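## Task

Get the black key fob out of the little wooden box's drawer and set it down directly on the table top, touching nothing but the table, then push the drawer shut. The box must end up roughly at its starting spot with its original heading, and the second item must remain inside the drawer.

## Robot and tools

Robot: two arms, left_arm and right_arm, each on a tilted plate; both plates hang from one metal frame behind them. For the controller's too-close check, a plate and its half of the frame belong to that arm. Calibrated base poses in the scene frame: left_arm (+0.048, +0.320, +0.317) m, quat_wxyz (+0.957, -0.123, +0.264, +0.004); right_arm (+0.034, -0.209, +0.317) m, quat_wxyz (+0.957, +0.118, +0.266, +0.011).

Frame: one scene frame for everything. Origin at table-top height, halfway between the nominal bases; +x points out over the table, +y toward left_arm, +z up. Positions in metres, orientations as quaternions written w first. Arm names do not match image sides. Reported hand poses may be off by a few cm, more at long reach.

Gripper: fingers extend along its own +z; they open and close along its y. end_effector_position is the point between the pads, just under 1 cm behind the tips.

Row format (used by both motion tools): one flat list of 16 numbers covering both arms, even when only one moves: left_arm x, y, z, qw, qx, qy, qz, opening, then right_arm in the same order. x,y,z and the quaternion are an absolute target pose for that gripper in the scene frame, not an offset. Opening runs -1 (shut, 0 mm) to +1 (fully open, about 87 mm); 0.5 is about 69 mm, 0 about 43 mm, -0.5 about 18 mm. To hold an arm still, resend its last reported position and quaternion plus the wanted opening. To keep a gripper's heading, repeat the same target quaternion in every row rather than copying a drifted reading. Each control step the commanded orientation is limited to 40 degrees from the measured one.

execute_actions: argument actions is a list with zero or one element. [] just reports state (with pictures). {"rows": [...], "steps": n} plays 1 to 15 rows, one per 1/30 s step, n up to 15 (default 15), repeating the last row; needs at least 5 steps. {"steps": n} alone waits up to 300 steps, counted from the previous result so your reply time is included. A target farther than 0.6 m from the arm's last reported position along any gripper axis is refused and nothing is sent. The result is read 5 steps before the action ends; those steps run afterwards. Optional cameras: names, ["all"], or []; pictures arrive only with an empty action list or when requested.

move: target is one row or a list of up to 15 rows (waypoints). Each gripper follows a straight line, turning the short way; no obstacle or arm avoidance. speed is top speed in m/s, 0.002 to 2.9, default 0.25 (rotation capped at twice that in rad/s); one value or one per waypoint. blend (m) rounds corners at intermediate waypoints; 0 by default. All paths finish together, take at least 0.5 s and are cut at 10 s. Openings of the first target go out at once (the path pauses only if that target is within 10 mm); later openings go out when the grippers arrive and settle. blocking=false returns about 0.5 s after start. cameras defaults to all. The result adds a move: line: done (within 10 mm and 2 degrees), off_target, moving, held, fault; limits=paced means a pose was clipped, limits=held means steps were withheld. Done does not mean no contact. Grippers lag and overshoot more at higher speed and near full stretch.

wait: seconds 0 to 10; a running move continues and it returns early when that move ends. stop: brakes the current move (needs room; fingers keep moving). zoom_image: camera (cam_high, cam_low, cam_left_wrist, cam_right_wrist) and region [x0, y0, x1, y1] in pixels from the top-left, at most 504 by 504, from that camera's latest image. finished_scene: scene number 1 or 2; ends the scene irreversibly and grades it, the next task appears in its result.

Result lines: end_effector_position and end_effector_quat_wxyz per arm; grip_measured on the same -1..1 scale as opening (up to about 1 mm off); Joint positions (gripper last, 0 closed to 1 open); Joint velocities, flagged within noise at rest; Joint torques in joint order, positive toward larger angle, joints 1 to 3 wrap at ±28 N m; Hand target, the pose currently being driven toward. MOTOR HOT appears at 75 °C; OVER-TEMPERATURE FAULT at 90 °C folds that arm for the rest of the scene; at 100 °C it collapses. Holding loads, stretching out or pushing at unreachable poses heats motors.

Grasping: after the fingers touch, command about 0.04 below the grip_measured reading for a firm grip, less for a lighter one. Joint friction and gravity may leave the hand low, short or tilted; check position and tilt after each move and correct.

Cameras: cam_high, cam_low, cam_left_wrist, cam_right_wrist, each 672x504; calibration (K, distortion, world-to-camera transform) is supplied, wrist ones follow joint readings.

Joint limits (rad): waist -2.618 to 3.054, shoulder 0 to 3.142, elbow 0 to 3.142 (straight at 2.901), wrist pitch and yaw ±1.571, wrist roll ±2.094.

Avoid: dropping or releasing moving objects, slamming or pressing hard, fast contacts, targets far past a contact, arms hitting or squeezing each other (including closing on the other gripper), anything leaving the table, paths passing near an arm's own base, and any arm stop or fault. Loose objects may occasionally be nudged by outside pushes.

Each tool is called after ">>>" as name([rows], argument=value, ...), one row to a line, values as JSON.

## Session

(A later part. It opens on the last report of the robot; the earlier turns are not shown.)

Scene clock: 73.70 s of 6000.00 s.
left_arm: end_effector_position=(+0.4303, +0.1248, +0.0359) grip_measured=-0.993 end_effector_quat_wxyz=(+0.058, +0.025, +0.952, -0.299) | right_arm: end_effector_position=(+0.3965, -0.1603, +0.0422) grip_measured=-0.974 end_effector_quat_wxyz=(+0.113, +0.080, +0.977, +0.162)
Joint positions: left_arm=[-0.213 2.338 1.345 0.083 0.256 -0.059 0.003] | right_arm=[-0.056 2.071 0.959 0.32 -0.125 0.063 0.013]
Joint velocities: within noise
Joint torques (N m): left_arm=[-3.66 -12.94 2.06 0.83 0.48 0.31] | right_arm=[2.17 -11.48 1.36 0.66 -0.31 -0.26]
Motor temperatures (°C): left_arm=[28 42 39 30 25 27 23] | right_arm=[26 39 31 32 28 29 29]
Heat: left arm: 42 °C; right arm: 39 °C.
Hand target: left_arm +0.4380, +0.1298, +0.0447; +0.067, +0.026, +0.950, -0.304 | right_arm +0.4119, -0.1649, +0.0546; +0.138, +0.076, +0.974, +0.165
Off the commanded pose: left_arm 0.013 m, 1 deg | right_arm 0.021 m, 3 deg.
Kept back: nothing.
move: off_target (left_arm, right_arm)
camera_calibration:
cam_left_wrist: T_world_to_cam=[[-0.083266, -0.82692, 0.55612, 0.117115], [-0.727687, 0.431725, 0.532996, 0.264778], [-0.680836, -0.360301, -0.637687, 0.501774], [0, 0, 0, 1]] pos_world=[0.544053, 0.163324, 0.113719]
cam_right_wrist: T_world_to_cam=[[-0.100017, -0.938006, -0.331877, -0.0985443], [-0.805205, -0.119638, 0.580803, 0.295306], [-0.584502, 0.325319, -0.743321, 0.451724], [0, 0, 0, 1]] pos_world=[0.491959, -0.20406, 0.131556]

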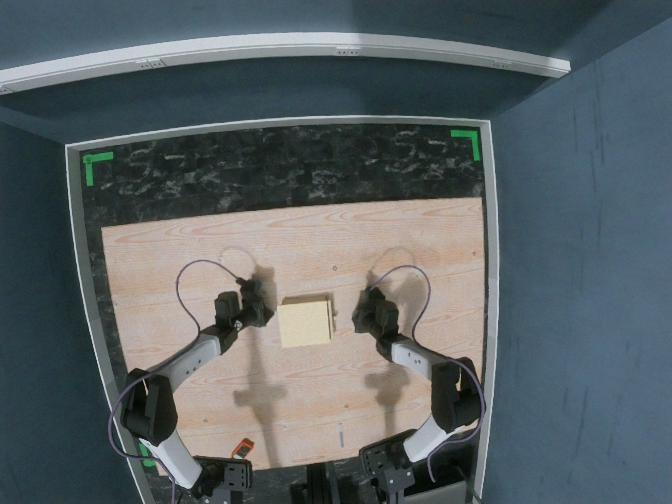

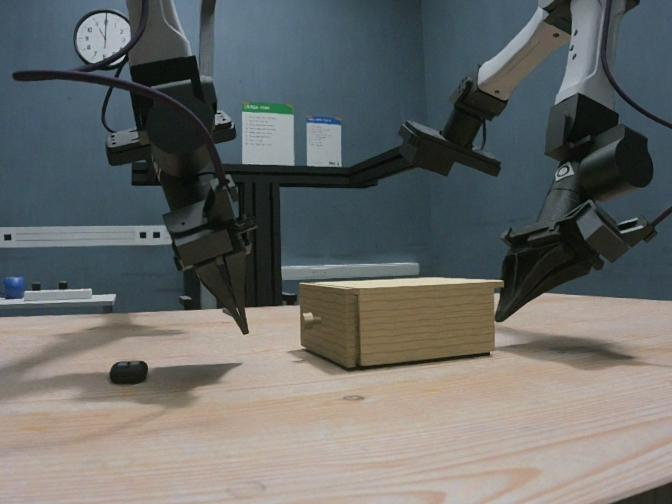

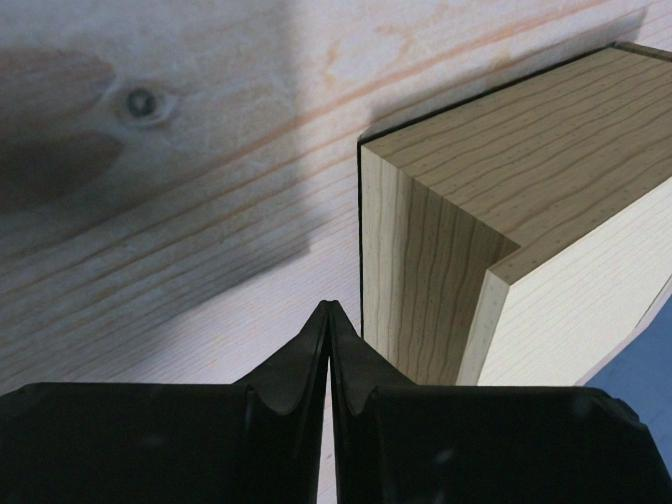

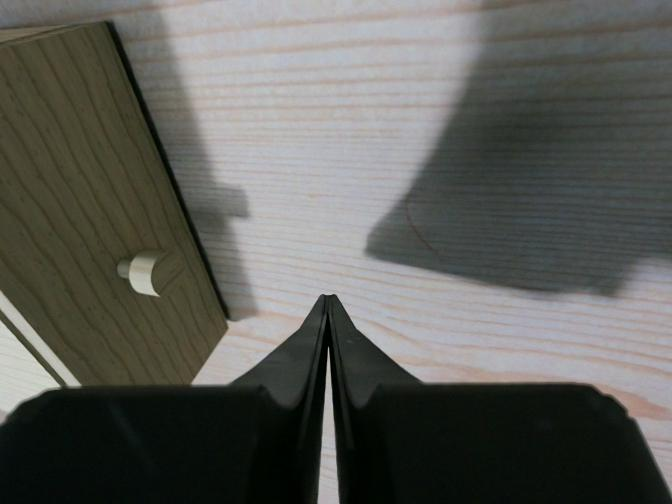

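>>> move([
  [0.443, 0.102, 0.040, 0.0665, 0.0262, 0.9501, -0.3037, -1, 0.416, -0.125, 0.052, 0.1378, 0.0764, 0.9737, 0.1648, -1],
  [0.443, 0.080, 0.038, 0.0665, 0.0262, 0.9501, -0.3037, -1, 0.421, -0.075, 0.052, 0.1378, 0.0764, 0.9737, 0.1648, -1],
  [0.443, 0.069, 0.038, 0.0665, 0.0262, 0.9501, -0.3037, -1, 0.424, -0.042, 0.052, 0.1378, 0.0764, 0.9737, 0.1648, -1],
], speed=[0.15, 0.08, 0.06], cameras=["all"])

>>> zoom_image(camera="cam_low", region=[290, 265, 390, 380])

>>> zoom_image(camera="cam_high", region=[260, 270, 380, 360])

Scene clock: 78.53 s of 6000.00 s.
left_arm: end_effector_position=(+0.4476, +0.0923, +0.0350) grip_measured=-0.993 end_effector_quat_wxyz=(+0.070, +0.021, +0.957, -0.280) | right_arm: end_effector_position=(+0.4191, -0.0941, +0.0465) grip_measured=-0.974 end_effector_quat_wxyz=(+0.134, +0.080, +0.984, +0.087)
Joint positions: left_arm=[-0.291 2.395 1.451 0.067 0.165 -0.122 0.003] | right_arm=[0.192 2.139 1.06 0.313 0.203 0.21 0.013]
Joint velocities: within noise
Joint torques (N m): left_arm=[-8.08 -8.91 4.59 1.13 0.56 -0.07] | right_arm=[9.78 -6.35 4.77 0.92 -1.16 0.41]
Motor temperatures (°C): left_arm=[28 45 38 30 25 27 23] | right_arm=[26 39 31 31 28 29 29]
Heat: left arm: 45 °C; right arm: 39 °C.
Hand target: left_arm +0.4423, +0.0698, +0.0387; +0.066, +0.026, +0.950, -0.303 | right_arm +0.4211, -0.0448, +0.0559; +0.135, +0.075, +0.974, +0.163
Off the commanded pose: left_arm 0.024 m, 3 deg | right_arm 0.053 m, 9 deg.
Kept back: nothing.
move: off_target (left_arm, right_arm)
camera_calibration:
cam_left_wrist: T_world_to_cam=[[-0.0813604, -0.848969, 0.522143, 0.0945607], [-0.745811, 0.399384, 0.533158, 0.302968], [-0.66117, -0.346042, -0.665665, 0.492139], [0, 0, 0, 1]] pos_world=[0.559038, 0.129579, 0.116695]
cam_right_wrist: T_world_to_cam=[[-0.113049, -0.975515, -0.188655, -0.0374079], [-0.82279, -0.0145268, 0.56816, 0.336781], [-0.556989, 0.219454, -0.801002, 0.427827], [0, 0, 0, 1]] pos_world=[0.511166, -0.125488, 0.144287]

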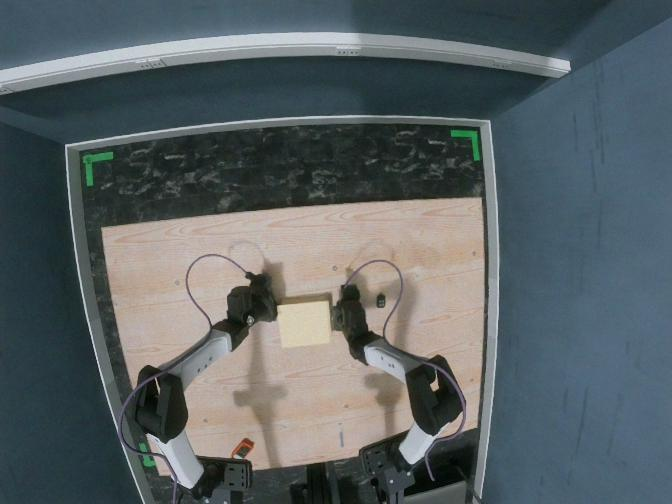

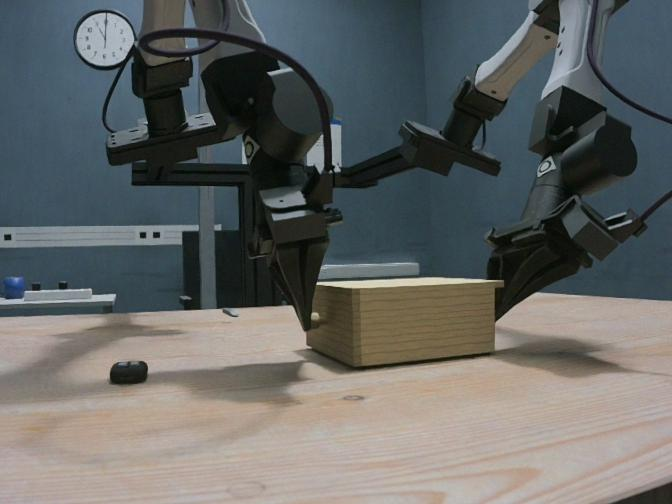

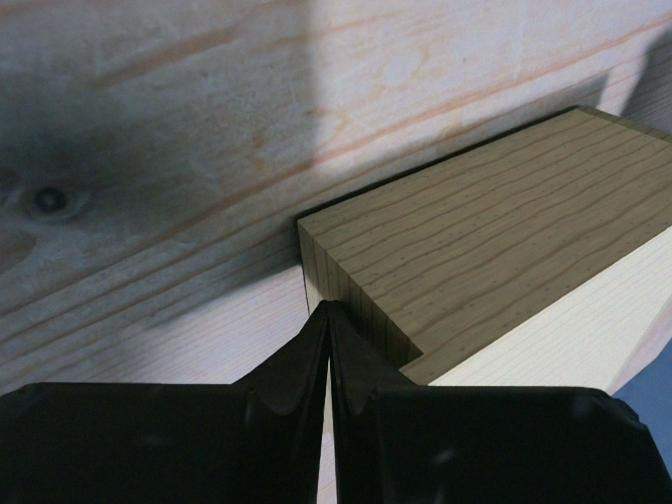

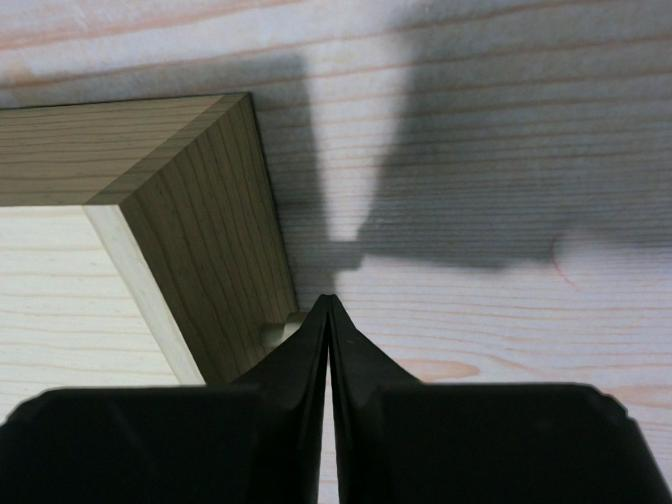

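Scaled by 4.383 from the camera's 672x504 image, which has a finer 960x720 frame.

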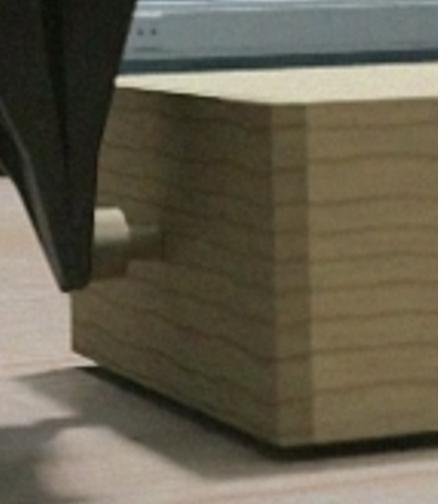

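Scaled by 4.200 from the camera's 672x504 image, which has a finer 960x720 frame.

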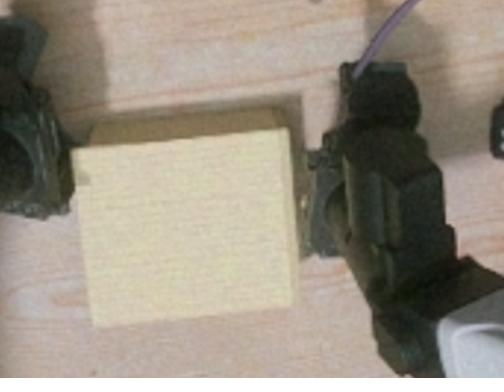

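>>> move([
  [0.445, 0.125, 0.050, 0.0665, 0.0262, 0.9501, -0.3037, -1, 0.414, -0.165, 0.060, 0.1378, 0.0764, 0.9737, 0.1648, -1],
  [0.445, 0.165, 0.10, 0.0665, 0.0262, 0.9501, -0.3037, -1, 0.410, -0.20, 0.10, 0.1378, 0.0764, 0.9737, 0.1648, -1],
], speed=[0.12, 0.2], blend=[0.02, 0], cameras=["cam_high", "cam_low", "cam_left_wrist", "cam_right_wrist"])

>>> zoom_image(camera="cam_high", region=[260, 270, 400, 370])

>>> zoom_image(camera="cam_low", region=[260, 260, 530, 390])

Scene clock: 80.73 s of 6000.00 s.
left_arm: end_effector_position=(+0.4437, +0.1617, +0.0951) grip_measured=-0.993 end_effector_quat_wxyz=(+0.064, +0.024, +0.952, -0.299) | right_arm: end_effector_position=(+0.4038, -0.1960, +0.0904) grip_measured=-0.974 end_effector_quat_wxyz=(+0.125, +0.080, +0.975, +0.163)
Joint positions: left_arm=[-0.173 2.108 1.252 -0.049 0.28 -0.028 0.003] | right_arm=[-0.13 1.861 0.904 0.182 -0.182 0.011 0.013]
Joint velocities: within noise
Joint torques (N m): left_arm=[-3.12 -11.71 2.85 0.81 0.47 0.32] | right_arm=[1.32 -10.52 2.29 0.55 -0.3 -0.32]
Motor temperatures (°C): left_arm=[28 46 38 30 25 27 23] | right_arm=[26 40 31 31 28 29 29]
Heat: left arm: 46 °C; right arm: 40 °C.
Hand target: left_arm +0.4449, +0.1650, +0.0998; +0.067, +0.026, +0.950, -0.304 | right_arm +0.4101, -0.1999, +0.0996; +0.138, +0.076, +0.974, +0.165
Off the commanded pose: left_arm 0.006 m, 1 deg | right_arm 0.012 m, 2 deg.
Kept back: nothing.
move: off_target (right_arm)
camera_calibration:
cam_left_wrist: T_world_to_cam=[[-0.0853073, -0.826821, 0.555959, 0.116692], [-0.735986, 0.428412, 0.524203, 0.232068], [-0.671601, -0.364459, -0.645075, 0.559093], [0, 0, 0, 1]] pos_world=[0.556241, 0.20083, 0.17413]
cam_right_wrist: T_world_to_cam=[[-0.095492, -0.937208, -0.335444, -0.116572], [-0.819368, -0.117353, 0.561128, 0.27686], [-0.565259, 0.328435, -0.756712, 0.497458], [0, 0, 0, 1]] pos_world=[0.496911, -0.240144, 0.181975]

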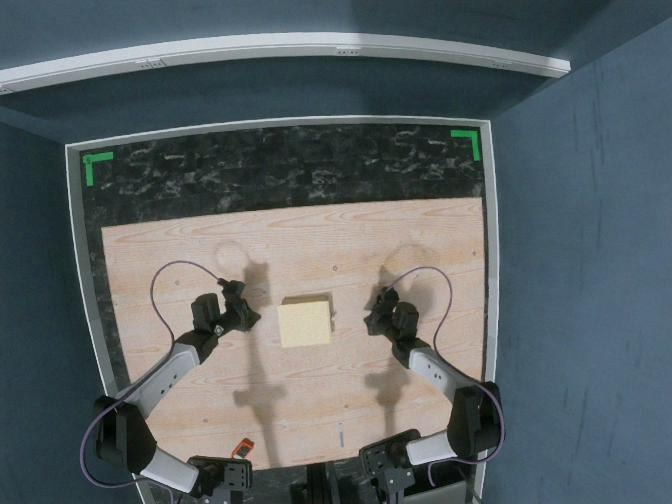

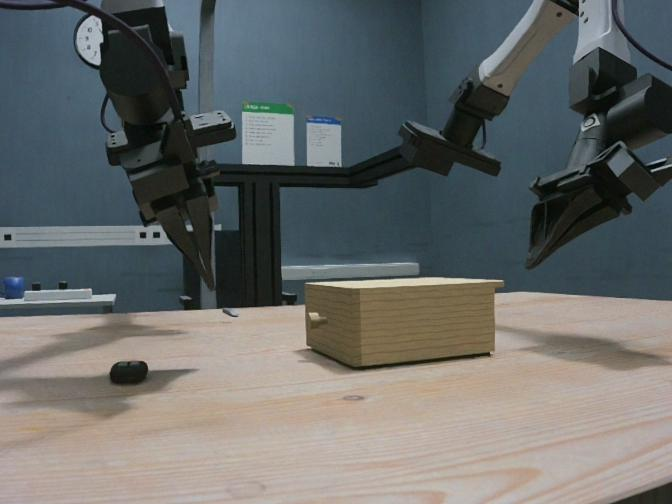

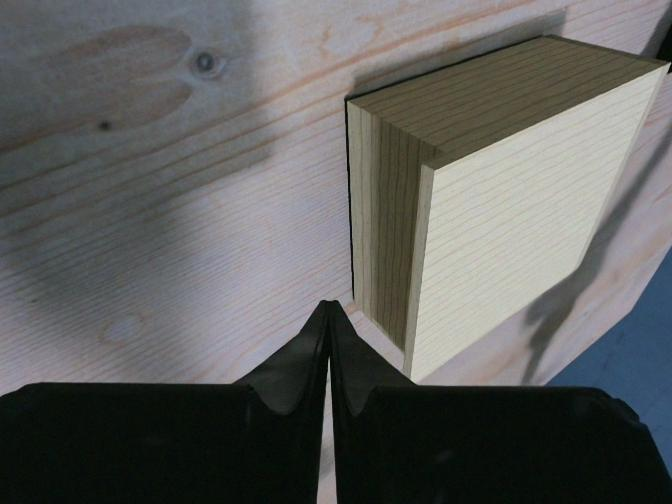

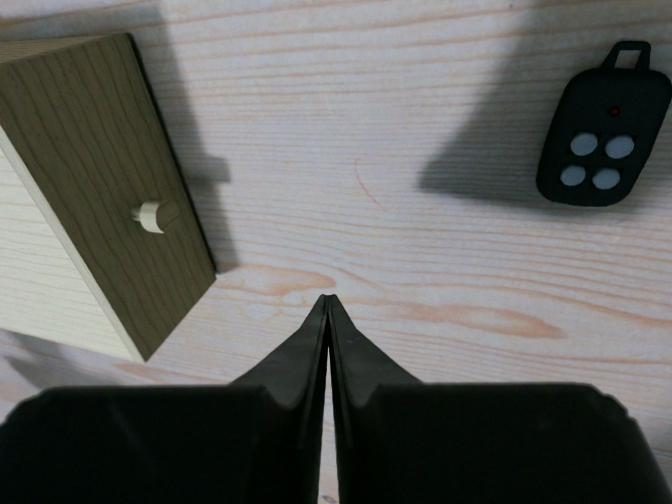

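Scaled by 3.600 from the camera's 672x504 image, which has a finer 960x720 frame.

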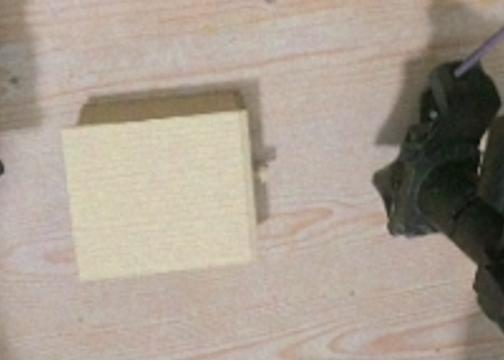

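Scaled by 1.867 from the camera's 672x504 image, which has a finer 960x720 frame.

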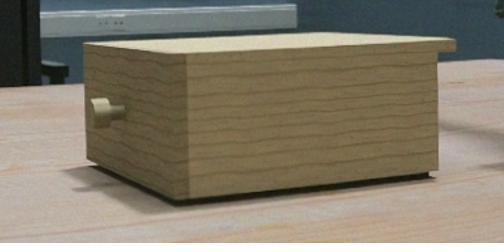

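>>> finished_scene(scene=1)

The scene is finished: the task was done.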